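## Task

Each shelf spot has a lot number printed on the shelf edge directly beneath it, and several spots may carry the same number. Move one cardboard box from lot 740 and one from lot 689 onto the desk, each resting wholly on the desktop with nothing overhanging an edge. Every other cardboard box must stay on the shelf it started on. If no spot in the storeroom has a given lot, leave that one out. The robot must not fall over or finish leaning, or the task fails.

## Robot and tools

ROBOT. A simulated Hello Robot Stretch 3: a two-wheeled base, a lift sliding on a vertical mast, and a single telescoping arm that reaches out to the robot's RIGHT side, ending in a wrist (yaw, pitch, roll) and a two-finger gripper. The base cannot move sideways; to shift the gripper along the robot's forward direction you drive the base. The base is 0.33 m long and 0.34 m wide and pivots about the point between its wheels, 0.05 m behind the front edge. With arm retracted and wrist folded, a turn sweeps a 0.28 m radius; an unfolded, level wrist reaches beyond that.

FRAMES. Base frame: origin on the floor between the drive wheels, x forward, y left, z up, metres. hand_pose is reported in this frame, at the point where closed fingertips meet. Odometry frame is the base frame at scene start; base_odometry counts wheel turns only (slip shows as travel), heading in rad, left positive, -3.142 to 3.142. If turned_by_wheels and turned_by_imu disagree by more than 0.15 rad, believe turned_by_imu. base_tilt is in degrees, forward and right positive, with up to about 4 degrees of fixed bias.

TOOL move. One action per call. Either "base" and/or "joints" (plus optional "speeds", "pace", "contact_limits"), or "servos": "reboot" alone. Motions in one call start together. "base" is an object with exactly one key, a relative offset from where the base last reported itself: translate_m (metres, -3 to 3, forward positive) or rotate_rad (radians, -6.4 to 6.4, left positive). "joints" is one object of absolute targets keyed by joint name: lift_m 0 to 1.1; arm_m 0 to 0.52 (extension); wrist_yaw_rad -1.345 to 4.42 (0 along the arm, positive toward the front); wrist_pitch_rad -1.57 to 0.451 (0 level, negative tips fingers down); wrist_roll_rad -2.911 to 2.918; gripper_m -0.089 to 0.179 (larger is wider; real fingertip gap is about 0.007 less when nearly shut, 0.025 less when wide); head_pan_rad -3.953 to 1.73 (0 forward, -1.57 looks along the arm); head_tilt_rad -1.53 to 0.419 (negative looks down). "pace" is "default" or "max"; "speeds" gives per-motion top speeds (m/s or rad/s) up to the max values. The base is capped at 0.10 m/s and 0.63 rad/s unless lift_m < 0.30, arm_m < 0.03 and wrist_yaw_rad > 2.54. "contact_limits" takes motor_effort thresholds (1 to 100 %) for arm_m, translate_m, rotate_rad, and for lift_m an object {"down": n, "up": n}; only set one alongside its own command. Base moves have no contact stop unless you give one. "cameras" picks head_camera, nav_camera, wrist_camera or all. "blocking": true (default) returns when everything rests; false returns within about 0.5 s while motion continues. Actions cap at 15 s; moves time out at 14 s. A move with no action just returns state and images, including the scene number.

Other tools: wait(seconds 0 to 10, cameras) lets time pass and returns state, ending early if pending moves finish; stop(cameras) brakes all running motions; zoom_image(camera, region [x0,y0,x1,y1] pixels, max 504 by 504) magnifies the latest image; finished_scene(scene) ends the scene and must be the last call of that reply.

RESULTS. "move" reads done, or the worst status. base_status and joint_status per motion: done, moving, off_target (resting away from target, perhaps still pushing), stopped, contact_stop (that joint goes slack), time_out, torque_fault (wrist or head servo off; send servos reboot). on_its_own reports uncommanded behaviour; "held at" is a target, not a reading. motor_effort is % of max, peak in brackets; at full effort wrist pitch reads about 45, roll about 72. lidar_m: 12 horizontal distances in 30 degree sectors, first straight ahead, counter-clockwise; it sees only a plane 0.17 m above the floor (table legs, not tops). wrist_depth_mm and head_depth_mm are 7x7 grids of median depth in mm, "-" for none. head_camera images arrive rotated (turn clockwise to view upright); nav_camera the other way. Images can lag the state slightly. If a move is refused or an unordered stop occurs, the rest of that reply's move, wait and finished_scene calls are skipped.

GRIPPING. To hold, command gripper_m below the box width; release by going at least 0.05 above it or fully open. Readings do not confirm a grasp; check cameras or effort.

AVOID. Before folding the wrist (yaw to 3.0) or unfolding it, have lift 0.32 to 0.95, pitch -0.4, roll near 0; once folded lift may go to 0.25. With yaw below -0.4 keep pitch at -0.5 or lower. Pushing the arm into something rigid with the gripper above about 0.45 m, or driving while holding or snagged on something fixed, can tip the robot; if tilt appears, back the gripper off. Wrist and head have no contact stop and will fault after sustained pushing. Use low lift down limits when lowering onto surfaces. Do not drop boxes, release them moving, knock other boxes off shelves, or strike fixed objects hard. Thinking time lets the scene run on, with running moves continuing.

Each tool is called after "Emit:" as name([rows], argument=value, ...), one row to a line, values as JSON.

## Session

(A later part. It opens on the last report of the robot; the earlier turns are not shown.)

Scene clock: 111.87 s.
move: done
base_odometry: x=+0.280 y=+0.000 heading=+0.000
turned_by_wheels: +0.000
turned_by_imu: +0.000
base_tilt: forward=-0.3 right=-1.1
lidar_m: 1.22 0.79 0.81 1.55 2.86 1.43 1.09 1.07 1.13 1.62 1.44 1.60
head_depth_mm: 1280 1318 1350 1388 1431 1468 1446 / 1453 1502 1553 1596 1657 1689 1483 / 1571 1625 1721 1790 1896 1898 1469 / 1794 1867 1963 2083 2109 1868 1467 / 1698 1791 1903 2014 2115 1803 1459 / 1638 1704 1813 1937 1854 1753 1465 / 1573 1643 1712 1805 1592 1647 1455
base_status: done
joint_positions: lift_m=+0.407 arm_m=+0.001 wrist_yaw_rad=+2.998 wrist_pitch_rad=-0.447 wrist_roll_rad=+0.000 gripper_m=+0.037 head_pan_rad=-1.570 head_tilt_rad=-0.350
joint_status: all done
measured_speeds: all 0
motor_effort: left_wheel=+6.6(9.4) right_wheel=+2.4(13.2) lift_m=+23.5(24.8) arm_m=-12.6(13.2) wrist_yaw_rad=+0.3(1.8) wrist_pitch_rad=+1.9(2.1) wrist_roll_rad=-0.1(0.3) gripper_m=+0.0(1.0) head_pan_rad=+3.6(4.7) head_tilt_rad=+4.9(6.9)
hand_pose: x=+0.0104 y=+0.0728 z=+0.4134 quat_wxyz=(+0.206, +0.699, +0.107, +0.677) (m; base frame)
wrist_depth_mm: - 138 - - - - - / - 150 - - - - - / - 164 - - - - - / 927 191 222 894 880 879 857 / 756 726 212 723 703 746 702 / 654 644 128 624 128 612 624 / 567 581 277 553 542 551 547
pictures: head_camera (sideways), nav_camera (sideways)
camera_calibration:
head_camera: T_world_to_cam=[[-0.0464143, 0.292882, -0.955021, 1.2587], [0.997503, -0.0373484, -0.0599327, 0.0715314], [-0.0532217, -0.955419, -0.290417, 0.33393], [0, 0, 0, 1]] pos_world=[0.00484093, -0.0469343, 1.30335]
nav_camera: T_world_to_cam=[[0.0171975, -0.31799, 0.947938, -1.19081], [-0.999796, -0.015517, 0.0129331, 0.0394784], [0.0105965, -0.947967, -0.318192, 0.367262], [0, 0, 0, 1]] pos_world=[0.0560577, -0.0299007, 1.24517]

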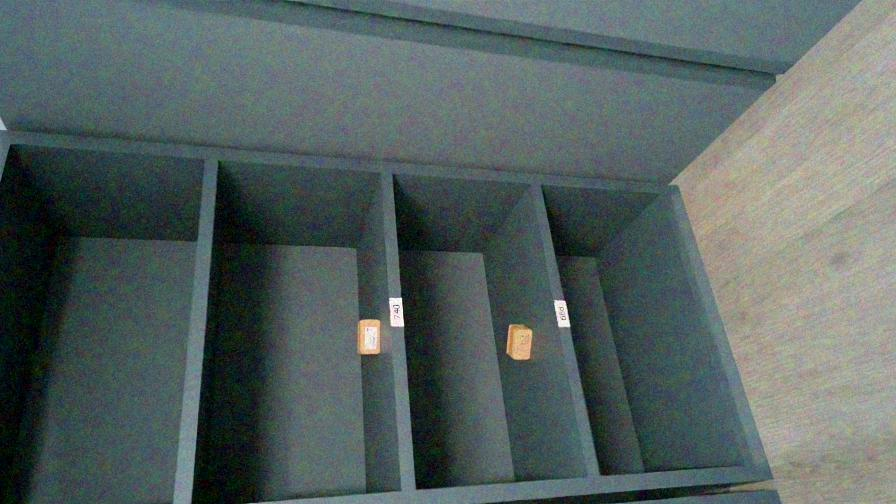

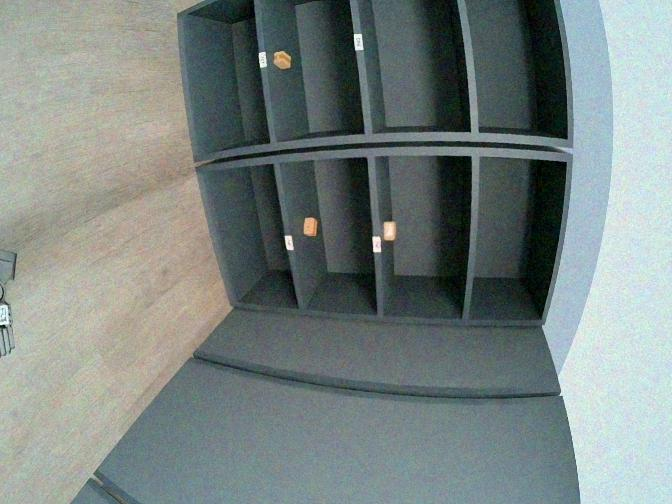

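Emit:
move(joints={"lift_m": 0.7, "wrist_pitch_rad": -0.4})

Emit:
move(joints={"wrist_yaw_rad": 0.0}, cameras=["wrist_camera"])

Emit:
move(joints={"wrist_pitch_rad": 0.0}, cameras=["wrist_camera", "head_camera"])

Scene clock: 135.87 s.
move: done
base_odometry: x=+0.280 y=+0.000 heading=+0.000
turned_by_wheels: +0.000
turned_by_imu: +0.000
base_tilt: forward=-0.3 right=-1.2
lidar_m: 1.22 0.79 0.81 1.55 2.86 1.43 1.09 1.07 1.13 1.62 1.44 1.61
head_depth_mm: 1277 1315 1345 1379 1427 1468 1447 / 1455 1509 1549 1588 1649 1682 1477 / 1569 1630 1709 1796 1899 1886 1470 / 1780 1869 1964 2084 2103 1844 1465 / 1727 1802 1902 2013 2082 1788 1456 / 1644 1706 1804 1945 1854 1743 1464 / 1573 1644 1713 1826 1611 1658 1453
base_status: not commanded
joint_positions: lift_m=+0.700 arm_m=+0.001 wrist_yaw_rad=+2.998 wrist_pitch_rad=-0.420 wrist_roll_rad=+0.000 gripper_m=+0.037 head_pan_rad=-1.570 head_tilt_rad=-0.350
joint_status: all done
measured_speeds: all 0
motor_effort: left_wheel=+6.3(6.9) right_wheel=+2.4(3.5) lift_m=+30.2(33.7) arm_m=-12.1(12.9) wrist_yaw_rad=-0.8(2.1) wrist_pitch_rad=+3.2(6.4) wrist_roll_rad=-0.1(0.4) gripper_m=+0.8(1.2) head_pan_rad=+3.0(4.2) head_tilt_rad=+4.1(6.2)
hand_pose: x=+0.0109 y=+0.0763 z=+0.7122 quat_wxyz=(+0.197, +0.700, +0.098, +0.679) (m; base frame)
wrist_depth_mm: - 137 - - - - - / - 148 - - - - - / - 162 - - - - - / - 187 - - - - - / - - 206 - - - - / - - 129 983 129 - 957 / 890 900 264 879 842 844 863
pictures: none

Scene clock: 138.37 s.
move: done
base_odometry: x=+0.280 y=+0.000 heading=+0.000
turned_by_wheels: +0.000
turned_by_imu: +0.000
base_tilt: forward=-0.3 right=-1.2
lidar_m: 1.23 0.79 0.81 1.55 2.86 1.43 1.09 1.07 1.13 1.62 1.44 1.61
head_depth_mm: 1276 1308 1348 1385 1422 1469 1454 / 1455 1499 1550 1600 1652 1686 1479 / 1562 1631 1720 1797 1903 1900 1476 / 1783 1875 2001 2084 2119 1859 1474 / 1701 1802 1909 2013 2107 1793 1457 / 1651 1700 1791 1937 1843 1740 1449 / 1567 1638 1731 1808 1598 1651 1445
base_status: not commanded
joint_positions: lift_m=+0.700 arm_m=+0.001 wrist_yaw_rad=+0.003 wrist_pitch_rad=-0.420 wrist_roll_rad=+0.000 gripper_m=+0.037 head_pan_rad=-1.570 head_tilt_rad=-0.350
joint_status: all done
measured_speeds: all 0
motor_effort: left_wheel=+6.4(7.2) right_wheel=+2.9(3.6) lift_m=+29.9(31.4) arm_m=-12.4(13.1) wrist_yaw_rad=-3.6(6.0) wrist_pitch_rad=+3.2(3.3) wrist_roll_rad=-0.1(0.3) gripper_m=+0.3(1.1) head_pan_rad=+2.9(3.9) head_tilt_rad=+4.5(5.8)
hand_pose: x=-0.0208 y=-0.3697 z=+0.7122 quat_wxyz=(+0.692, +0.149, -0.691, -0.147) (m; base frame)
wrist_depth_mm: - - - - - - - / - - - - - - - / - - - - - - - / - - - - - - - / - - - - - - - / - - 126 971 128 - 980 / 893 895 855 864 852 867 864
pictures: wrist_camera
camera_calibration:
wrist_camera: T_world_to_cam=[[-0.998878, -0.0398925, -0.0255218, -0.0107527], [-0.00250211, 0.582616, -0.812744, 0.826753], [0.0472917, -0.811768, -0.582062, 0.281592], [0, 0, 0, 1]] pos_world=[-0.021989, -0.253521, 0.835567]

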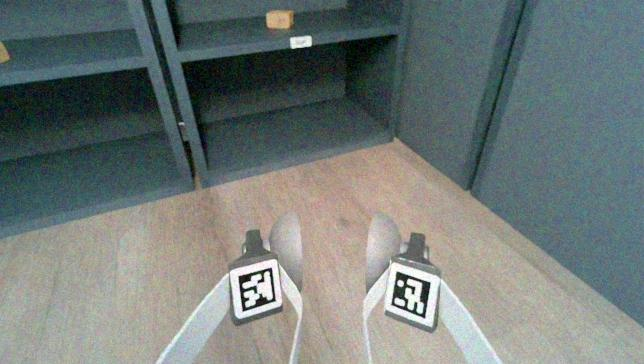

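Scene clock: 139.40 s.
move: done
base_odometry: x=+0.280 y=+0.000 heading=+0.000
turned_by_wheels: +0.000
turned_by_imu: +0.000
base_tilt: forward=-0.3 right=-1.2
lidar_m: 1.22 0.79 0.81 1.55 2.86 1.43 1.09 1.07 1.13 1.62 1.45 1.61
head_depth_mm: 1280 1316 1341 1382 1425 1472 1444 / 1458 1506 1550 1603 1647 1687 1479 / 1571 1630 1717 1803 1887 1899 1476 / 1783 1885 1984 2082 2115 1858 1471 / 1725 1788 1902 2025 2119 1797 1462 / 1631 1705 1813 1930 1863 1744 1449 / 1565 1640 1708 1816 1603 1642 1450
base_status: not commanded
joint_positions: lift_m=+0.700 arm_m=+0.001 wrist_yaw_rad=+0.003 wrist_pitch_rad=-0.024 wrist_roll_rad=+0.000 gripper_m=+0.037 head_pan_rad=-1.570 head_tilt_rad=-0.350
joint_status: all done
measured_speeds: all 0
motor_effort: left_wheel=+6.8(7.0) right_wheel=+2.5(3.2) lift_m=+29.9(30.8) arm_m=-12.2(12.7) wrist_yaw_rad=-3.3(4.6) wrist_pitch_rad=+4.0(4.9) wrist_roll_rad=+0.0(0.3) gripper_m=+0.1(0.9) head_pan_rad=+3.9(3.9) head_tilt_rad=+5.5(5.5)
hand_pose: x=-0.0206 y=-0.4011 z=+0.8084 quat_wxyz=(+0.707, +0.010, -0.707, -0.008) (m; base frame)
wrist_depth_mm: - - - - - - - / - - - - - - - / - - - - - - - / - - - - - - - / - - - - - - - / - - 126 - 129 - - / - - - - - - -
pictures: head_camera (sideways), wrist_camera
camera_calibration:
head_camera: T_world_to_cam=[[-0.0465072, 0.292751, -0.955057, 1.25874], [0.997515, -0.0370387, -0.059928, 0.0715392], [-0.052918, -0.955471, -0.290301, 0.333774], [0, 0, 0, 1]] pos_world=[0.00484151, -0.0469346, 1.30335]
wrist_camera: T_world_to_cam=[[-0.998841, -0.0472119, -0.00932173, -0.0253194], [-0.00150628, 0.224282, -0.974523, 0.910245], [0.0480998, -0.97338, -0.224093, -0.0421679], [0, 0, 0, 1]] pos_world=[-0.0218907, -0.246392, 0.87737]

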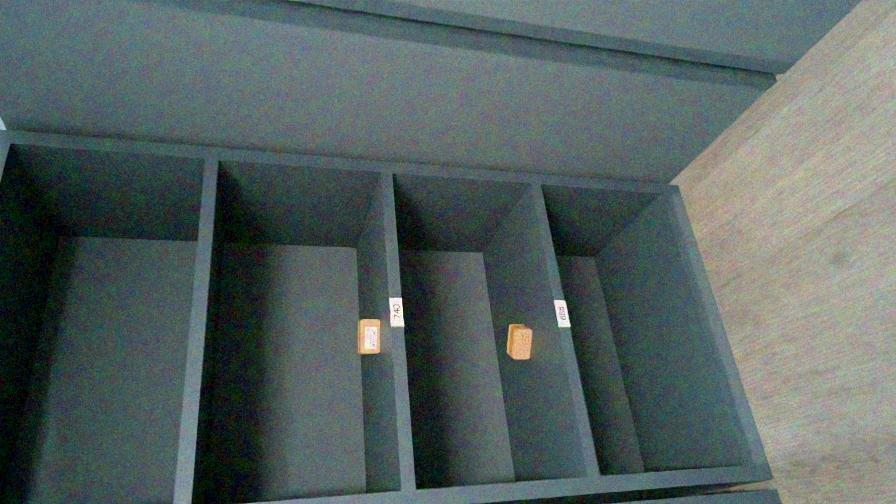

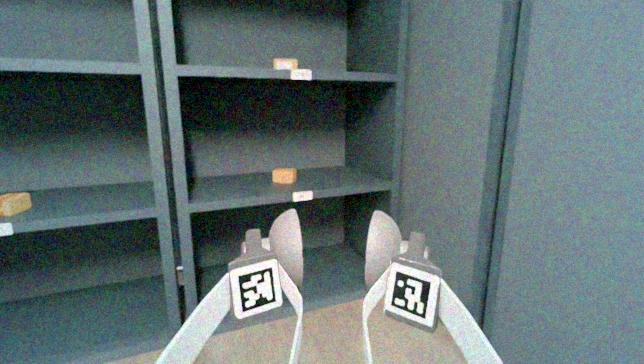

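Emit:
zoom_image(camera="wrist_camera", region=[255, 50, 335, 90])

Emit:
zoom_image(camera="wrist_camera", region=[260, 160, 340, 210])

Emit:
zoom_image(camera="head_camera", region=[545, 295, 581, 331])

Scaled by 6.300.

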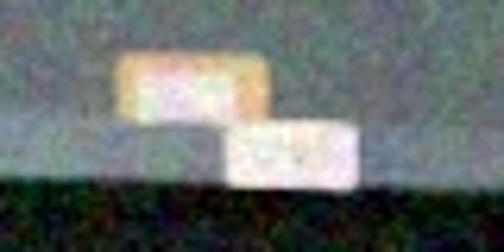

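Scaled by 6.300.

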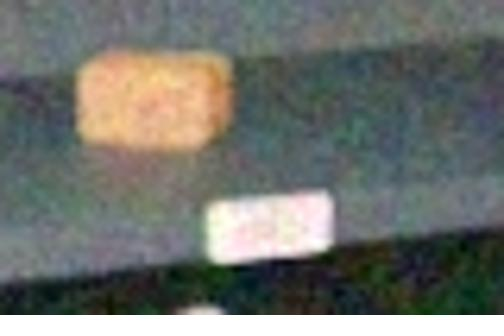

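Scaled by 14.000 from the camera's 896x504 image, which has a finer 1280x720 frame.

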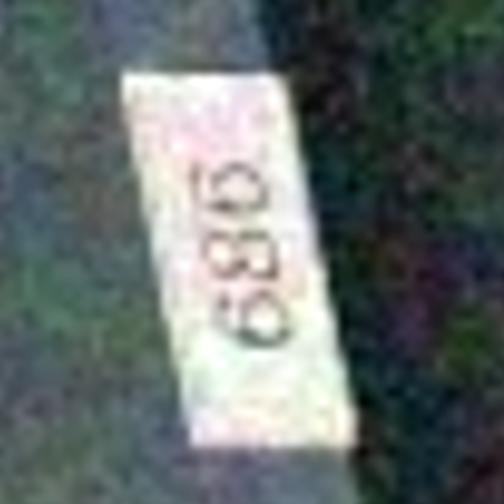

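Emit:
move(base={"rotate_rad": 0.44}, cameras=["head_camera", "nav_camera", "wrist_camera"])

Scene clock: 190.67 s.
move: done
base_odometry: x=+0.280 y=+0.000 heading=+0.440
turned_by_wheels: +0.440
turned_by_imu: +0.433
base_tilt: forward=-0.3 right=-1.2
lidar_m: 0.79 0.88 0.81 2.83 1.56 1.12 1.07 1.10 1.48 1.45 1.64 1.25
head_depth_mm: 1648 1719 1836 1949 1954 1791 1485 / 1637 1731 1820 1939 1935 1792 1483 / 1553 1678 1789 1939 1892 1787 1470 / 1578 1521 1573 1483 1659 1696 1461 / 1617 1674 1793 1923 1866 1762 1462 / 1603 1668 1787 1909 1856 1749 1457 / 1592 1666 1773 1897 1828 1744 1448
base_status: done
joint_positions: lift_m=+0.700 arm_m=+0.001 wrist_yaw_rad=+0.003 wrist_pitch_rad=-0.024 wrist_roll_rad=+0.000 gripper_m=+0.037 head_pan_rad=-1.570 head_tilt_rad=-0.350
joint_status: not commanded
measured_speeds: all 0
motor_effort: left_wheel=-8.6(13.1) right_wheel=+9.2(12.5) lift_m=+29.7(30.6) arm_m=-12.6(13.3) wrist_yaw_rad=-2.5(4.1) wrist_pitch_rad=+4.0(4.1) wrist_roll_rad=-0.1(0.3) gripper_m=+0.4(1.1) head_pan_rad=+3.2(3.7) head_tilt_rad=+4.0(5.2)
hand_pose: x=-0.0208 y=-0.4011 z=+0.8085 quat_wxyz=(+0.707, +0.010, -0.707, -0.008) (m; base frame)
wrist_depth_mm: - - - - - - - / - - - - - - - / - - - - - - - / - - - - - - - / - - - - - - - / - - 126 - 129 - - / - - - - - - -
pictures: head_camera (sideways), nav_camera (sideways), wrist_camera
camera_calibration:
head_camera: T_world_to_cam=[[-0.0465072, 0.292751, -0.955057, 1.25874], [0.997515, -0.0370387, -0.059928, 0.0715392], [-0.052918, -0.955471, -0.290301, 0.333774], [0, 0, 0, 1]] pos_world=[0.00484151, -0.0469346, 1.30335]
nav_camera: T_world_to_cam=[[0.0172933, -0.317865, 0.947978, -1.19087], [-0.999791, -0.0158298, 0.0129307, 0.0394736], [0.0108961, -0.948004, -0.318072, 0.367095], [0, 0, 0, 1]] pos_world=[0.0560594, -0.0299017, 1.24517]
wrist_camera: T_world_to_cam=[[-0.998866, -0.0467026, -0.00930134, -0.0253106], [-0.00140169, 0.224076, -0.974571, 0.910336], [0.0475992, -0.973452, -0.223887, -0.0423504], [0, 0, 0, 1]] pos_world=[-0.02199, -0.246392, 0.877469]

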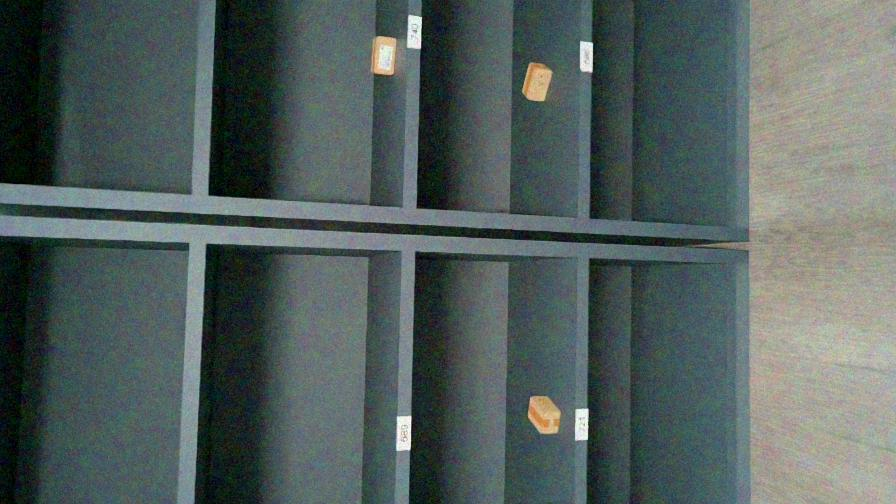

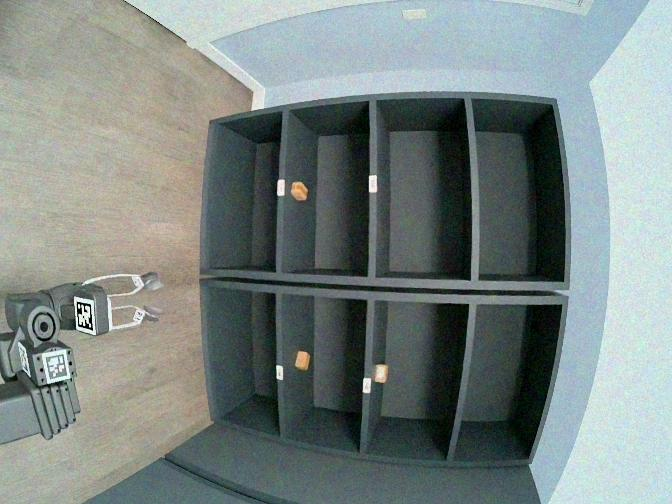

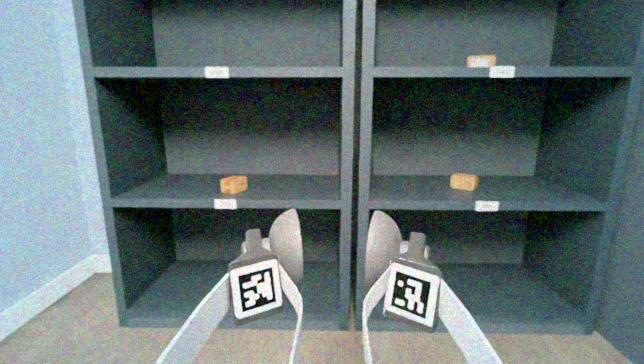

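Emit:
zoom_image(camera="head_camera", region=[568, 39, 604, 75])

Emit:
zoom_image(camera="head_camera", region=[386, 414, 422, 450])

Emit:
zoom_image(camera="head_camera", region=[563, 406, 599, 442])

Scaled by 14.000 from the camera's 896x504 image, which has a finer 1280x720 frame.

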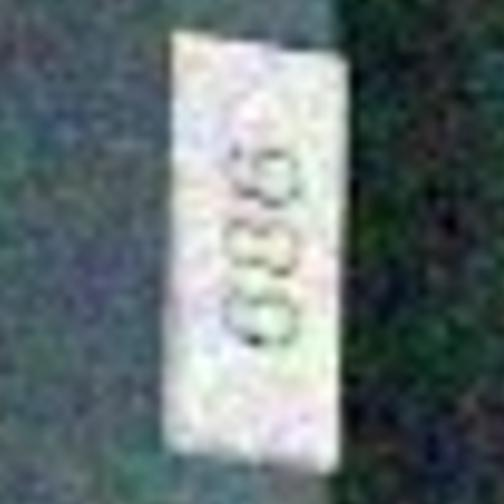

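Scaled by 14.000 from the camera's 896x504 image, which has a finer 1280x720 frame.

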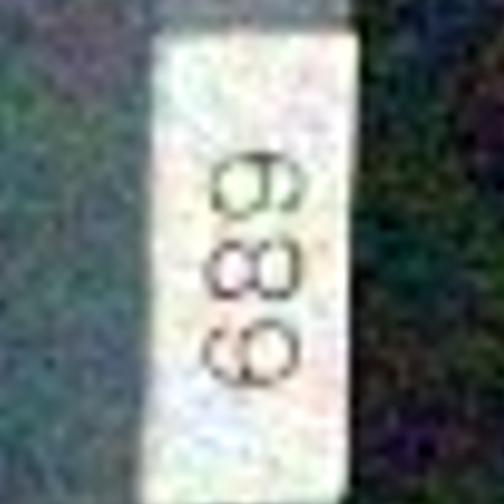

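Scaled by 14.000 from the camera's 896x504 image, which has a finer 1280x720 frame.

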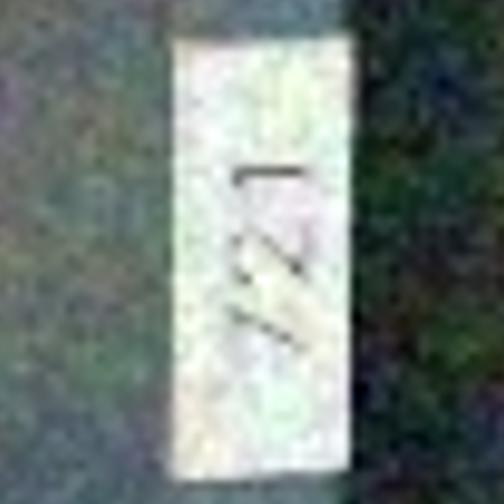

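Emit:
move(joints={"head_pan_rad": -3.9, "head_tilt_rad": -0.4}, cameras=["nav_camera"], pace="max")

Emit:
move(joints={"head_pan_rad": -3.0, "head_tilt_rad": -0.4}, cameras=["nav_camera"], pace="max")

Emit:
move(joints={"head_pan_rad": 1.57, "head_tilt_rad": -0.4}, cameras=["nav_camera"], pace="max")

Emit:
move(joints={"head_pan_rad": 0, "head_tilt_rad": -0.4}, cameras=["nav_camera"], pace="max")

Scene clock: 211.47 s.
move: done
base_odometry: x=+0.280 y=+0.000 heading=+0.440
turned_by_wheels: +0.000
turned_by_imu: +0.000
base_tilt: forward=-0.3 right=-1.1
lidar_m: 0.79 0.88 0.81 2.83 1.56 1.12 1.07 1.10 1.48 1.44 1.63 1.25
head_depth_mm: - - - - - - - / 1585 1687 - - - - - / 1434 1558 1699 1853 2014 1773 1406 / 1301 1391 1489 1617 1772 1770 1406 / 1173 1249 1337 1430 1542 1640 1392 / 1075 1136 1203 1285 1379 1484 1395 / 991 1044 1104 1167 1237 1327 1353
base_status: not commanded
joint_positions: lift_m=+0.700 arm_m=+0.001 wrist_yaw_rad=+0.003 wrist_pitch_rad=-0.024 wrist_roll_rad=+0.000 gripper_m=+0.037 head_pan_rad=-3.908 head_tilt_rad=-0.400
joint_status: all done
measured_speeds: translate_m=+0.000 rotate_rad=+0.000 lift_m=+0.000 arm_m=+0.000 wrist_yaw_rad=+0.000 wrist_pitch_rad=+0.000 wrist_roll_rad=+0.000 head_pan_rad=+0.024 head_tilt_rad=+0.000
motor_effort: left_wheel=-8.1(8.9) right_wheel=+9.4(10.0) lift_m=+29.0(29.9) arm_m=-13.6(13.9) wrist_yaw_rad=-2.1(4.2) wrist_pitch_rad=+3.9(4.1) wrist_roll_rad=-0.1(0.3) gripper_m=+0.1(0.9) head_pan_rad=+3.4(6.2) head_tilt_rad=-4.0(5.9)
hand_pose: x=-0.0208 y=-0.4011 z=+0.8085 quat_wxyz=(+0.707, +0.010, -0.707, -0.008) (m; base frame)
wrist_depth_mm: - - - - - - - / - - - - - - - / - - - - - - - / - - - - - - - / - - - - - - - / - - 126 - 129 - - / - - - - - - -
pictures: nav_camera (sideways)
camera_calibration:
nav_camera: T_world_to_cam=[[-0.274542, 0.240645, 0.930976, -1.16689], [0.682122, 0.731137, 0.0121666, 0.0301666], [-0.677743, 0.63838, -0.364877, 0.432241], [0, 0, 0, 1]] pos_world=[-0.0479886, -0.0171842, 1.24369]

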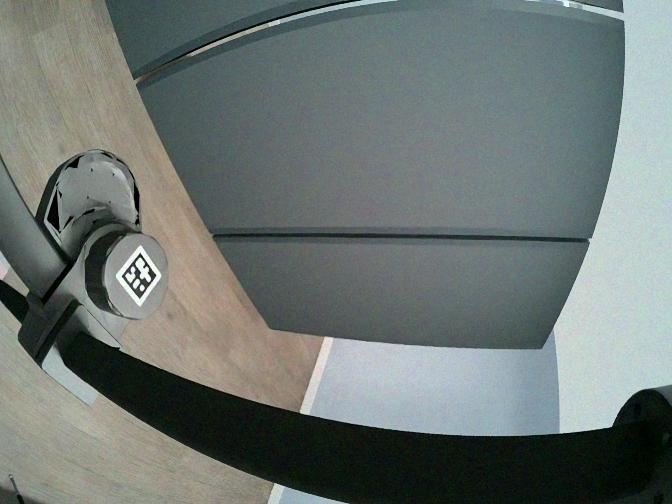

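Scene clock: 212.33 s.
move: done
base_odometry: x=+0.280 y=+0.000 heading=+0.440
turned_by_wheels: +0.000
turned_by_imu: +0.000
base_tilt: forward=-0.4 right=-1.2
lidar_m: 0.79 0.88 0.81 2.83 1.56 1.12 1.07 1.10 1.47 1.44 1.64 1.25
head_depth_mm: 869 923 983 1052 1131 1220 1308 / 880 933 994 1069 1142 1235 1331 / 896 958 1015 1090 1174 1270 1342 / 905 960 1026 1102 1187 1300 1372 / 914 973 1044 1116 1208 1310 1376 / 929 982 1054 1137 1223 1332 1392 / 940 1003 1072 1155 1250 1363 1390
base_status: not commanded
joint_positions: lift_m=+0.700 arm_m=+0.001 wrist_yaw_rad=+0.003 wrist_pitch_rad=-0.024 wrist_roll_rad=+0.000 gripper_m=+0.037 head_pan_rad=-2.975 head_tilt_rad=-0.400
joint_status: all done
measured_speeds: all 0
motor_effort: left_wheel=-8.5(8.9) right_wheel=+8.9(9.5) lift_m=+29.1(29.5) arm_m=-12.7(13.9) wrist_yaw_rad=-2.8(3.9) wrist_pitch_rad=+4.0(4.1) wrist_roll_rad=+0.1(0.3) gripper_m=+0.5(0.9) head_pan_rad=-1.0(5.4) head_tilt_rad=-3.9(6.4)
hand_pose: x=-0.0208 y=-0.4011 z=+0.8085 quat_wxyz=(+0.707, +0.010, -0.707, -0.008) (m; base frame)
wrist_depth_mm: - - - - - - - / - - - - - - - / - - - - - - - / - - - - - - - / - - - - - - - / - - 126 - 128 - - / - - - - - - -
pictures: nav_camera (sideways)
camera_calibration:
nav_camera: T_world_to_cam=[[-0.357204, -0.0773112, 0.930821, -1.16619], [-0.181005, 0.983406, 0.0122179, 0.0353851], [-0.91632, -0.164119, -0.365271, 0.434226], [0, 0, 0, 1]] pos_world=[-0.0122719, -0.0536926, 1.24369]

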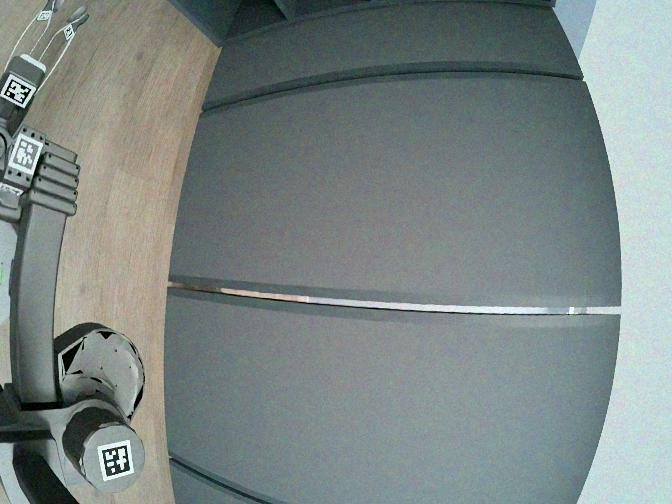

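Scene clock: 215.47 s.
move: done
base_odometry: x=+0.280 y=+0.000 heading=+0.440
turned_by_wheels: +0.000
turned_by_imu: +0.000
base_tilt: forward=-0.2 right=-1.3
lidar_m: 0.79 0.88 0.81 2.83 1.56 1.12 1.07 1.10 1.47 1.44 1.64 1.25
head_depth_mm: 2411 2577 2744 2890 1181 1691 1423 / 2403 2579 2758 2937 2330 1793 1422 / 2414 2551 2757 2935 2426 1785 1418 / 2391 2542 2690 2959 2395 1767 1408 / 2400 2541 2736 2904 2396 1761 1399 / 2381 2528 2758 2913 2381 1755 1394 / 2388 2508 2706 2897 2340 1749 1390
base_status: not commanded
joint_positions: lift_m=+0.700 arm_m=+0.001 wrist_yaw_rad=+0.003 wrist_pitch_rad=-0.024 wrist_roll_rad=+0.000 gripper_m=+0.037 head_pan_rad=+1.578 head_tilt_rad=-0.400
joint_status: all done
measured_speeds: translate_m=+0.000 rotate_rad=+0.000 lift_m=+0.000 arm_m=+0.000 wrist_yaw_rad=+0.000 wrist_pitch_rad=+0.000 wrist_roll_rad=+0.000 head_pan_rad=-0.024 head_tilt_rad=+0.000
motor_effort: left_wheel=-8.5(9.0) right_wheel=+9.3(9.7) lift_m=+28.5(29.4) arm_m=-13.5(13.8) wrist_yaw_rad=-2.4(4.8) wrist_pitch_rad=+4.0(4.1) wrist_roll_rad=-0.1(0.3) gripper_m=+0.5(0.9) head_pan_rad=-3.0(6.6) head_tilt_rad=-3.7(6.0)
hand_pose: x=-0.0208 y=-0.4011 z=+0.8085 quat_wxyz=(+0.707, +0.010, -0.707, -0.008) (m; base frame)
wrist_depth_mm: - - - - - - - / - - - - - - - / - - - - - - - / - - - - - - - / - - - - - - - / - - 126 - 129 - - / - - - - - - -
pictures: nav_camera (sideways)
camera_calibration:
nav_camera: T_world_to_cam=[[-0.0198209, 0.364938, 0.930821, -1.16823], [0.999656, 0.0232309, 0.0121788, 0.028217], [-0.0171793, 0.930742, -0.365273, 0.428779], [0, 0, 0, 1]] pos_world=[-0.0439964, 0.0265926, 1.24369]

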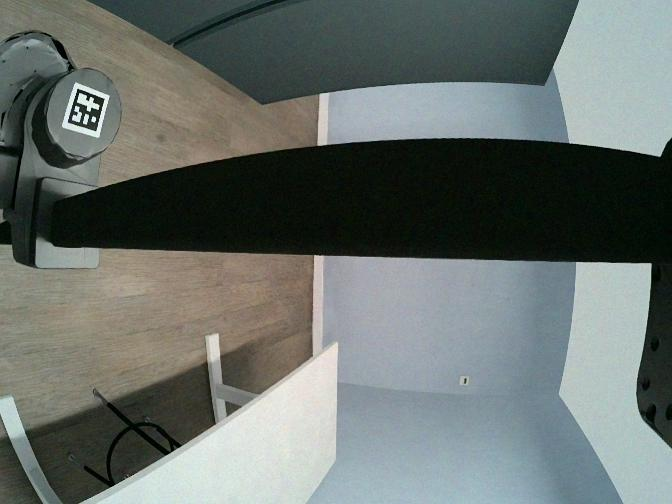

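Scene clock: 217.53 s.
move: done
base_odometry: x=+0.280 y=+0.000 heading=+0.440
turned_by_wheels: +0.000
turned_by_imu: +0.000
base_tilt: forward=-0.4 right=-1.4
lidar_m: 0.79 0.88 0.81 2.83 1.56 1.11 1.07 1.10 1.48 1.45 1.64 1.25
head_depth_mm: 1010 1080 1153 1242 1349 1457 1420 / 1013 1076 1145 1231 1330 1452 1425 / 1022 1080 1162 1247 1342 1457 1416 / 1014 1078 1152 1239 1348 1452 1405 / 1007 1073 1147 1233 1137 823 631 / 1003 1071 1140 1228 1074 789 628 / 999 1061 1137 1217 1059 785 624
base_status: not commanded
joint_positions: lift_m=+0.700 arm_m=+0.001 wrist_yaw_rad=+0.003 wrist_pitch_rad=-0.024 wrist_roll_rad=+0.000 gripper_m=+0.037 head_pan_rad=-0.008 head_tilt_rad=-0.400
joint_status: all done
measured_speeds: translate_m=+0.000 rotate_rad=+0.000 lift_m=+0.000 arm_m=+0.000 wrist_yaw_rad=+0.000 wrist_pitch_rad=+0.000 wrist_roll_rad=+0.000 head_pan_rad=+0.024 head_tilt_rad=+0.000
motor_effort: left_wheel=-8.5(8.9) right_wheel=+9.7(10.0) lift_m=+28.6(29.1) arm_m=-12.9(13.7) wrist_yaw_rad=-2.7(3.9) wrist_pitch_rad=+3.9(4.2) wrist_roll_rad=+0.0(0.3) gripper_m=+0.2(1.0) head_pan_rad=+3.6(5.1) head_tilt_rad=-3.9(5.6)
hand_pose: x=-0.0208 y=-0.4011 z=+0.8085 quat_wxyz=(+0.707, +0.010, -0.707, -0.008) (m; base frame)
wrist_depth_mm: - - - - - - - / - - - - - - - / - - - - - - - / - - - - - - - / - - - - - - - / - - 126 - 129 - - / - - - - - - -
pictures: nav_camera (sideways)
camera_calibration:
nav_camera: T_world_to_cam=[[0.365185, 0.0140867, 0.930828, -1.17062], [0.00748796, -0.999898, 0.0121943, 0.034288], [0.930905, 0.00251684, -0.365253, 0.422897], [0, 0, 0, 1]] pos_world=[0.0335572, 0.0497102, 1.24369]

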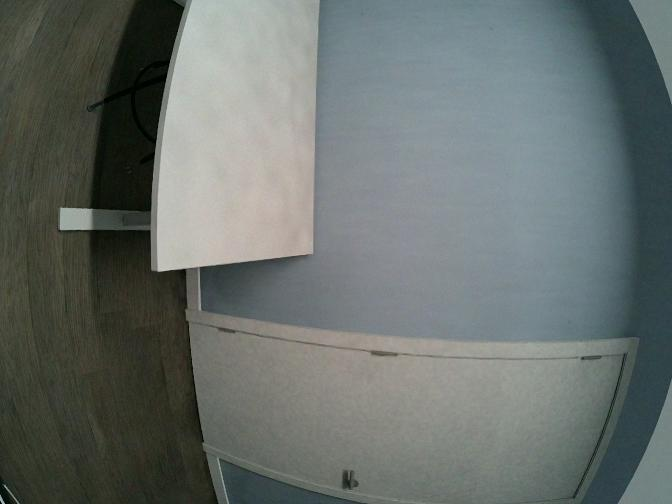

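Emit:
move(base={"rotate_rad": 1.018}, joints={"head_pan_rad": -1.57, "head_tilt_rad": -0.35}, pace="max")

Emit:
move(base={"translate_m": -1.0}, joints={"lift_m": 0.93}, pace="max")

Emit:
move(base={"rotate_rad": -1.018}, pace="max", cameras=["all"])

Scene clock: 289.83 s.
move: done
base_odometry: x=+0.280 y=+0.000 heading=+1.457
turned_by_wheels: +1.018
turned_by_imu: +1.001
base_tilt: forward=-0.3 right=-1.3
lidar_m: 0.81 2.83 1.63 1.13 1.07 1.09 1.43 1.45 1.64 1.27 0.79 0.80
head_depth_mm: 1571 1713 1859 2018 2192 1915 1490 / 1435 1567 1676 1824 1984 1903 1482 / 1328 1404 1495 1608 1747 1820 1474 / 1228 1297 1377 1483 1569 1683 1462 / 1154 1208 1283 1364 1458 1563 1465 / 1078 1131 1193 1259 1345 1442 1448 / 1019 1067 1113 1185 1254 1323 1383
base_status: done
joint_positions: lift_m=+0.700 arm_m=+0.001 wrist_yaw_rad=+0.003 wrist_pitch_rad=-0.024 wrist_roll_rad=+0.000 gripper_m=+0.037 head_pan_rad=-1.574 head_tilt_rad=-0.350
joint_status: all done
measured_speeds: all 0
motor_effort: left_wheel=-8.2(12.5) right_wheel=+8.9(12.7) lift_m=+28.0(28.6) arm_m=-13.6(14.1) wrist_yaw_rad=-2.2(4.8) wrist_pitch_rad=+4.1(4.1) wrist_roll_rad=+0.2(0.3) gripper_m=+0.8(1.0) head_pan_rad=+3.3(5.0) head_tilt_rad=+4.5(8.1)
hand_pose: x=-0.0208 y=-0.4011 z=+0.8085 quat_wxyz=(+0.707, +0.010, -0.707, -0.008) (m; base frame)
wrist_depth_mm: - - - - - - - / - - - - - - - / - - - - - - - / - - - - - - - / - - - - - - - / - - 126 - 129 - - / - - - - - - -
pictures: none

Scene clock: 300.80 s.
move: done
base_odometry: x=+0.167 y=-0.994 heading=+1.457
turned_by_wheels: +0.000
turned_by_imu: +0.000
base_tilt: forward=-0.4 right=-1.2
lidar_m: 1.80 2.67 0.79 0.55 0.52 0.53 0.69 1.07 0.73 1.43 1.75 1.63
head_depth_mm: 1139 694 701 728 754 773 819 / 1273 1255 1359 1112 1420 1085 925 / 1410 1384 1546 1199 1574 1087 - / 1346 1401 1523 1512 1566 1165 - / 1258 1316 1409 1487 1557 1657 1456 / 1591 1664 1764 1881 1999 1847 1449 / 1512 1590 1666 1754 1871 1843 1452
base_status: done
joint_positions: lift_m=+0.930 arm_m=+0.001 wrist_yaw_rad=+0.003 wrist_pitch_rad=-0.022 wrist_roll_rad=+0.000 gripper_m=+0.037 head_pan_rad=-1.570 head_tilt_rad=-0.350
joint_status: all done
measured_speeds: all 0
motor_effort: left_wheel=-6.0(13.4) right_wheel=-4.9(11.6) lift_m=+23.9(33.9) arm_m=-10.1(13.9) wrist_yaw_rad=-2.8(4.2) wrist_pitch_rad=+3.5(4.0) wrist_roll_rad=+0.2(0.3) gripper_m=+0.5(0.9) head_pan_rad=+3.2(4.3) head_tilt_rad=+4.5(6.0)
hand_pose: x=-0.0208 y=-0.4012 z=+1.0390 quat_wxyz=(+0.707, +0.009, -0.707, -0.007) (m; base frame)
wrist_depth_mm: - - - - - - - / - - - - - - - / - - - - - - - / - - - - - - - / - - - - - - - / - - 126 - 129 - - / - - - - - - -
pictures: none

Scene clock: 303.37 s.
move: done
base_odometry: x=+0.167 y=-0.994 heading=+0.440
turned_by_wheels: -1.018
turned_by_imu: -1.002
base_tilt: forward=-0.2 right=-1.3
lidar_m: 1.75 1.63 1.79 2.24 0.76 0.54 0.52 0.53 0.72 1.07 0.73 1.46
head_depth_mm: 898 934 1020 1023 749 1058 916 / 896 959 1019 1057 745 1133 882 / 889 958 1014 1048 736 1076 - / 881 950 1011 1042 728 1119 - / 877 946 1004 1037 720 1073 869 / 876 945 998 1028 715 1106 861 / 873 944 995 1028 707 1096 861
base_status: done
joint_positions: lift_m=+0.930 arm_m=+0.001 wrist_yaw_rad=+0.002 wrist_pitch_rad=-0.022 wrist_roll_rad=+0.000 gripper_m=+0.037 head_pan_rad=-1.570 head_tilt_rad=-0.350
joint_status: not commanded
measured_speeds: all 0
motor_effort: left_wheel=+8.0(11.9) right_wheel=-10.1(14.0) lift_m=+24.6(25.3) arm_m=-13.2(13.3) wrist_yaw_rad=-3.3(3.8) wrist_pitch_rad=+3.7(3.7) wrist_roll_rad=-0.2(0.3) gripper_m=+0.7(1.0) head_pan_rad=+3.0(3.8) head_tilt_rad=+5.9(5.9)
hand_pose: x=-0.0208 y=-0.4012 z=+1.0390 quat_wxyz=(+0.707, +0.009, -0.707, -0.007) (m; base frame)
wrist_depth_mm: - 741 - - - 730 - / - - - - - - - / - 808 - - - 772 - / - - - 527 - - - / - - - 149 151 - - / - - 126 - 126 - - / - - 108 - - 838 -
pictures: head_camera (sideways), nav_camera (sideways), wrist_camera
camera_calibration:
head_camera: T_world_to_cam=[[-0.0465325, 0.292838, -0.955029, 1.2587], [0.997519, -0.0369286, -0.0599261, 0.0715416], [-0.0528165, -0.955449, -0.290393, 0.333895], [0, 0, 0, 1]] pos_world=[0.00484173, -0.0469342, 1.30335]
nav_camera: T_world_to_cam=[[0.0173251, -0.317863, 0.947978, -1.19084], [-0.999789, -0.0159345, 0.0129291, 0.0394745], [0.0109959, -0.948003, -0.318072, 0.367184], [0, 0, 0, 1]] pos_world=[0.05606, -0.029802, 1.24517]
wrist_camera: T_world_to_cam=[[-0.998875, -0.0465064, -0.00925077, -0.0231724], [-0.00130008, 0.221879, -0.975073, 1.13467], [0.0473997, -0.973965, -0.22169, 0.0067226], [0, 0, 0, 1]] pos_world=[-0.0219898, -0.24629, 1.10767]

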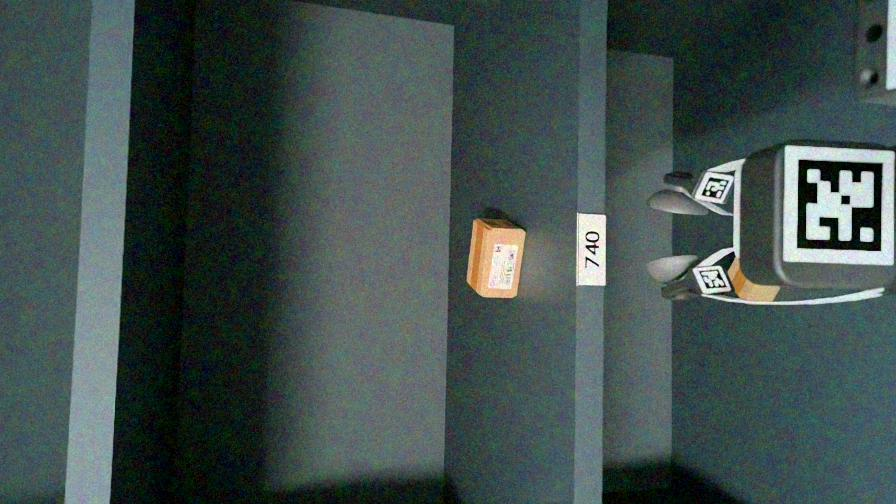

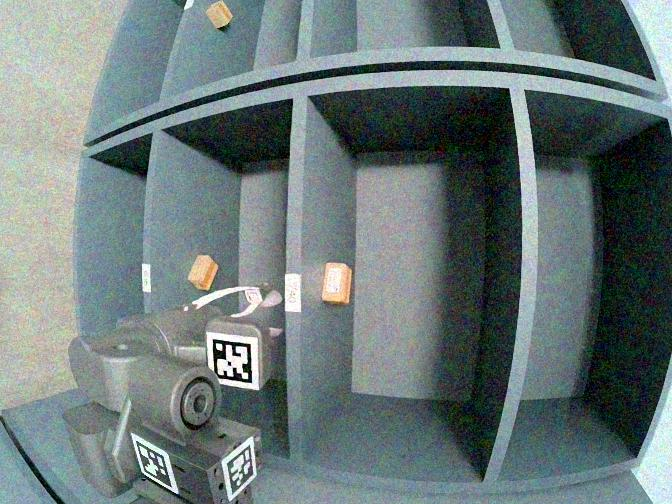

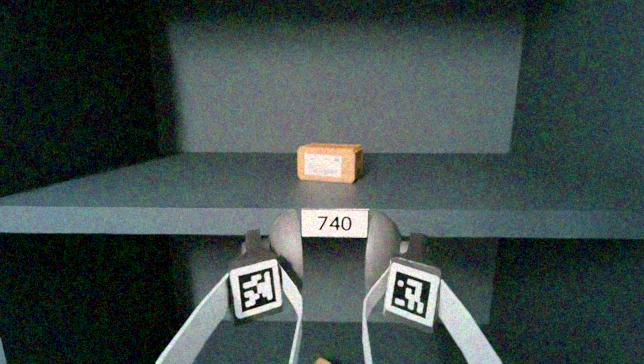

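Emit:
zoom_image(camera="head_camera", region=[440, 190, 620, 320])

Emit:
zoom_image(camera="wrist_camera", region=[264, 122, 404, 242])

Scaled by 2.800 from the camera's 896x504 image, which has a finer 1280x720 frame.

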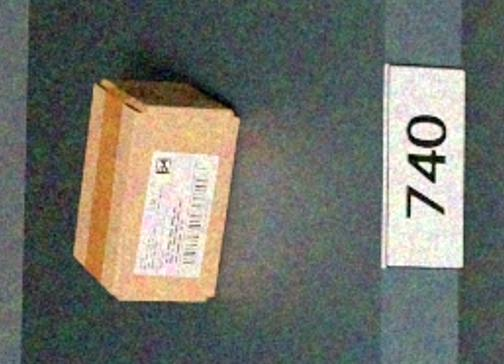

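Scaled by 3.600.

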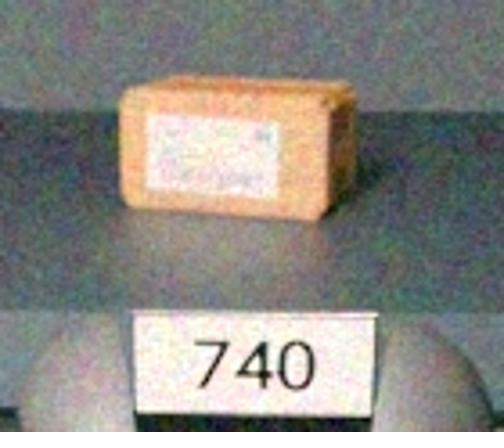

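Emit:
move(base={"translate_m": 0.015}, joints={"gripper_m": 0.179, "wrist_pitch_rad": -0.2, "lift_m": 0.96}, cameras=["wrist_camera"])

Scene clock: 367.83 s.
move: done
base_odometry: x=+0.180 y=-0.987 heading=+0.440
turned_by_wheels: +0.000
turned_by_imu: +0.000
base_tilt: forward=-0.4 right=-1.2
lidar_m: 1.73 1.62 1.79 2.31 0.78 0.56 0.53 0.55 0.73 1.07 0.72 1.44
head_depth_mm: 901 934 1017 1058 751 1091 - / 894 960 1021 1056 742 1131 909 / 890 960 1013 1051 736 1198 - / 879 949 1006 1046 728 1189 - / 880 948 998 1039 720 1112 871 / 877 940 997 1030 714 1026 841 / 872 942 998 1029 708 1082 859
base_status: done
joint_positions: lift_m=+0.960 arm_m=+0.001 wrist_yaw_rad=+0.002 wrist_pitch_rad=-0.214 wrist_roll_rad=+0.000 gripper_m=+0.179 head_pan_rad=-1.570 head_tilt_rad=-0.350
joint_status: all done
measured_speeds: all 0
motor_effort: left_wheel=+7.6(11.2) right_wheel=+5.0(6.7) lift_m=+30.7(34.4) arm_m=-12.7(14.0) wrist_yaw_rad=-1.5(3.9) wrist_pitch_rad=+2.1(4.3) wrist_roll_rad=-0.3(0.3) gripper_m=+0.6(83.2) head_pan_rad=+2.3(3.2) head_tilt_rad=+4.8(5.5)
hand_pose: x=-0.0209 y=-0.3908 z=+1.0208 quat_wxyz=(+0.703, +0.077, -0.703, -0.075) (m; base frame)
wrist_depth_mm: - - - - - 718 - / - - - 504 - - - / - - - 505 - - - / - - - - - - - / - 146 - - - 934 - / - 126 - - - - - / - - - - - - 105
pictures: wrist_camera
camera_calibration:
wrist_camera: T_world_to_cam=[[-0.998889, -0.0437712, -0.0174762, -0.0134569], [-0.00169879, 0.403997, -0.914759, 1.12413], [0.0471005, -0.913713, -0.403622, 0.222012], [0, 0, 0, 1]] pos_world=[-0.0219892, -0.251878, 1.11768]

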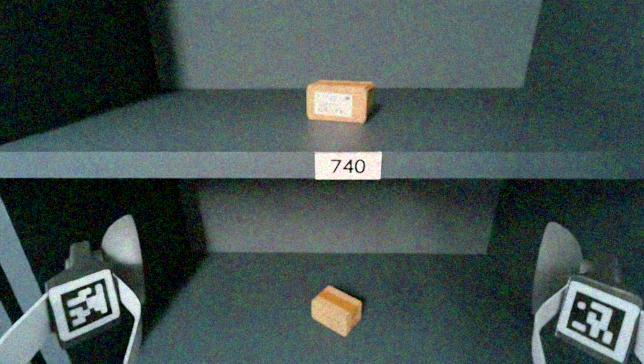

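Emit:
move(joints={"arm_m": 0.25}, contact_limits={"arm_m": 35}, cameras=["wrist_camera"])

Scene clock: 394.10 s.
move: done
base_odometry: x=+0.180 y=-0.987 heading=+0.440
turned_by_wheels: +0.000
turned_by_imu: +0.000
base_tilt: forward=-0.4 right=-1.2
lidar_m: 1.73 1.62 1.78 2.31 0.78 0.56 0.53 0.55 0.74 1.07 0.72 1.44
head_depth_mm: 902 938 1022 1057 309 1056 887 / 894 960 1014 1054 348 1084 883 / 891 956 1009 1049 356 1040 875 / 880 948 1006 1041 373 1037 871 / 878 951 1001 1043 681 1111 871 / 875 939 999 1031 712 1106 866 / 873 940 990 1026 706 1091 860
base_status: not commanded
joint_positions: lift_m=+0.960 arm_m=+0.250 wrist_yaw_rad=+0.002 wrist_pitch_rad=-0.214 wrist_roll_rad=+0.000 gripper_m=+0.179 head_pan_rad=-1.570 head_tilt_rad=-0.350
joint_status: all done
measured_speeds: all 0
motor_effort: left_wheel=+7.4(8.1) right_wheel=+4.8(5.4) lift_m=+27.7(31.0) arm_m=+13.9(15.7) wrist_yaw_rad=-2.9(4.1) wrist_pitch_rad=+2.1(2.3) wrist_roll_rad=-0.1(0.3) gripper_m=+0.6(1.1) head_pan_rad=+1.7(2.8) head_tilt_rad=+4.6(5.9)
contact_limits: arm_m 35 (drawing in: default 32, maximum 55; extending or still: default 41, maximum 69)
hand_pose: x=-0.0209 y=-0.6402 z=+1.0206 quat_wxyz=(+0.703, +0.077, -0.703, -0.075) (m; base frame)
wrist_depth_mm: 525 - - - - - 506 / 545 - - - - - 538 / - - - 280 - - - / - - - 282 - - - / - 142 - - - - - / - 126 - - - - - / - - - - - - 105
pictures: wrist_camera
camera_calibration:
wrist_camera: T_world_to_cam=[[-0.998889, -0.0437989, -0.0174011, -0.0244712], [-0.00180208, 0.404449, -0.914559, 1.22489], [0.0470945, -0.913511, -0.404078, -0.00525717], [0, 0, 0, 1]] pos_world=[-0.0219891, -0.501279, 1.11768]

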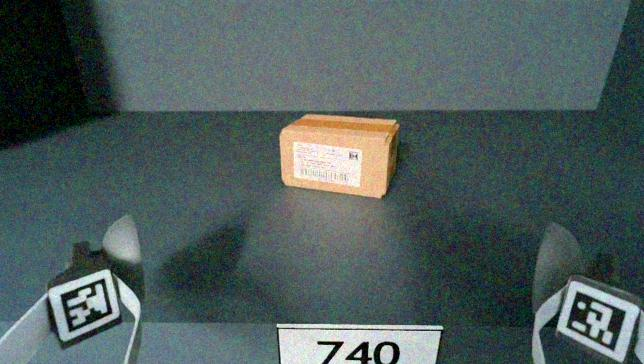

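Emit:
move(joints={"arm_m": 0.402}, contact_limits={"arm_m": 35}, cameras=["wrist_camera", "head_camera"])

Scene clock: 407.80 s.
move: done
base_odometry: x=+0.180 y=-0.987 heading=+0.440
turned_by_wheels: +0.000
turned_by_imu: +0.000
base_tilt: forward=-0.3 right=-1.2
lidar_m: 1.73 1.62 1.78 2.31 0.78 0.56 0.53 0.55 0.74 1.07 0.72 1.44
head_depth_mm: 905 936 1022 1058 302 1093 863 / 896 961 1012 465 389 1133 884 / 891 951 1019 503 650 1125 879 / 882 948 1008 773 646 1118 873 / 878 946 1005 1039 720 1114 868 / 877 941 997 1029 714 1104 864 / 873 940 994 1026 705 1080 861
base_status: not commanded
joint_positions: lift_m=+0.960 arm_m=+0.402 wrist_yaw_rad=+0.002 wrist_pitch_rad=-0.214 wrist_roll_rad=+0.000 gripper_m=+0.179 head_pan_rad=-1.570 head_tilt_rad=-0.350
joint_status: all done
measured_speeds: all 0
motor_effort: left_wheel=+7.1(8.3) right_wheel=+5.4(5.4) lift_m=+23.6(25.2) arm_m=+13.6(15.7) wrist_yaw_rad=-2.2(3.9) wrist_pitch_rad=+2.2(2.3) wrist_roll_rad=-0.2(0.3) gripper_m=+0.9(1.0) head_pan_rad=+2.1(2.1) head_tilt_rad=+4.8(5.5)
contact_limits: arm_m 35 (drawing in: default 32, maximum 55; extending or still: default 41, maximum 69)
hand_pose: x=-0.0209 y=-0.7922 z=+1.0206 quat_wxyz=(+0.703, +0.077, -0.703, -0.075) (m; base frame)
wrist_depth_mm: - - - - - - - / - - - - - - - / - - - - - - - / - - - 173 - - - / - 143 146 138 138 - - / - 126 151 139 126 - - / - - - 145 136 - 105
pictures: head_camera (sideways), wrist_camera
camera_calibration:
head_camera: T_world_to_cam=[[-0.0465325, 0.292838, -0.955029, 1.2587], [0.997519, -0.0369286, -0.0599261, 0.0715416], [-0.0528165, -0.955449, -0.290393, 0.333895], [0, 0, 0, 1]] pos_world=[0.00484173, -0.0469342, 1.30335]
wrist_camera: T_world_to_cam=[[-0.998889, -0.043797, -0.0174056, -0.0311224], [-0.00179723, 0.404449, -0.914559, 1.28636], [0.0470946, -0.913511, -0.404078, -0.144111], [0, 0, 0, 1]] pos_world=[-0.0219891, -0.653279, 1.11768]

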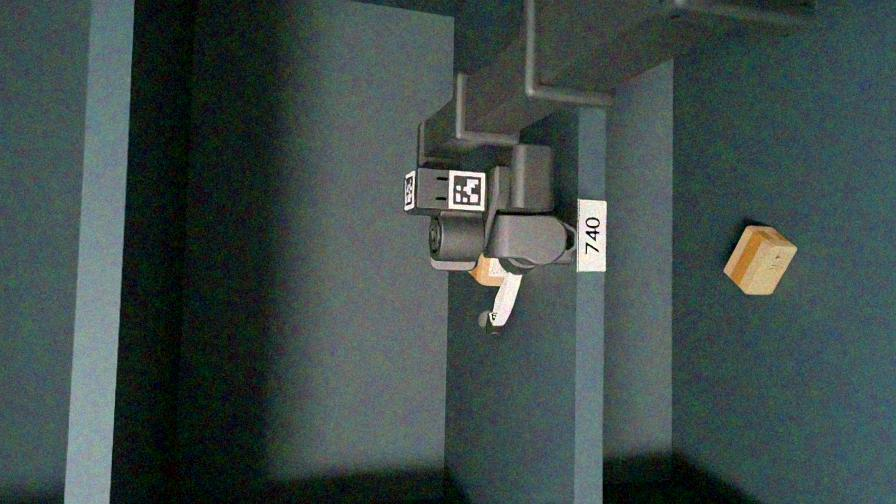

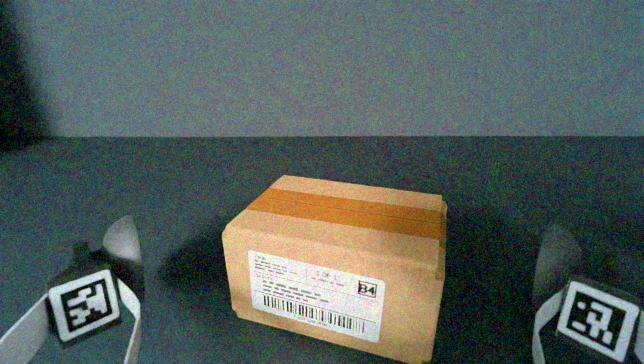

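Emit:
move(joints={"gripper_m": 0.05}, cameras=["wrist_camera"])

Scene clock: 418.90 s.
move: done
base_odometry: x=+0.180 y=-0.987 heading=+0.440
turned_by_wheels: +0.000
turned_by_imu: +0.000
base_tilt: forward=-0.4 right=-1.3
lidar_m: 1.73 1.62 1.79 2.31 0.78 0.56 0.53 0.55 0.74 1.07 0.72 1.44
head_depth_mm: 900 938 1027 1053 301 1094 859 / 896 959 1019 466 389 1138 883 / 890 956 1009 505 653 1128 876 / 883 950 1005 765 645 1118 873 / 879 947 1000 1040 721 1109 868 / 874 943 998 1033 715 1109 865 / 871 939 996 1027 708 1081 860
base_status: not commanded
joint_positions: lift_m=+0.960 arm_m=+0.402 wrist_yaw_rad=+0.001 wrist_pitch_rad=-0.214 wrist_roll_rad=+0.000 gripper_m=+0.051 head_pan_rad=-1.570 head_tilt_rad=-0.350
joint_status: all done
measured_speeds: all 0
motor_effort: left_wheel=+7.1(7.7) right_wheel=+3.7(5.8) lift_m=+24.9(25.5) arm_m=+10.3(11.8) wrist_yaw_rad=-1.6(4.0) wrist_pitch_rad=+2.2(2.3) wrist_roll_rad=+0.0(0.3) gripper_m=-17.0(87.6) head_pan_rad=+1.3(1.6) head_tilt_rad=+4.3(5.4)
contact_limits: arm_m 35 (drawing in: default 32, maximum 55; extending or still: default 41, maximum 69)
hand_pose: x=-0.0213 y=-0.7922 z=+1.0206 quat_wxyz=(+0.703, +0.076, -0.703, -0.076) (m; base frame)
wrist_depth_mm: - - - - - - - / - - - - - - - / - - - - - - - / - - - 173 - - - / - - 145 139 144 - - / - - 145 138 126 122 - / - - - 144 137 - -
pictures: wrist_camera
camera_calibration:
wrist_camera: T_world_to_cam=[[-0.998959, -0.0421457, -0.0174534, -0.03019], [-0.00108638, 0.404481, -0.914546, 1.28639], [0.0456038, -0.913575, -0.404106, -0.144146], [0, 0, 0, 1]] pos_world=[-0.0221875, -0.653279, 1.11768]

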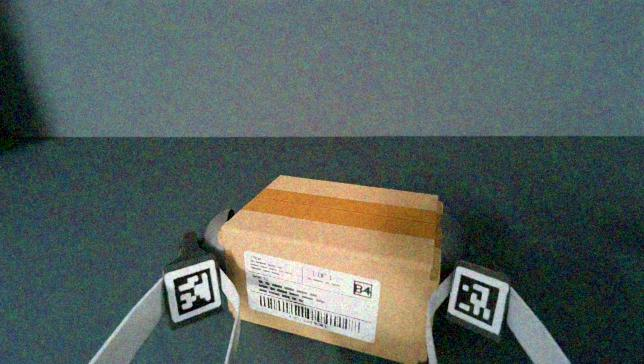

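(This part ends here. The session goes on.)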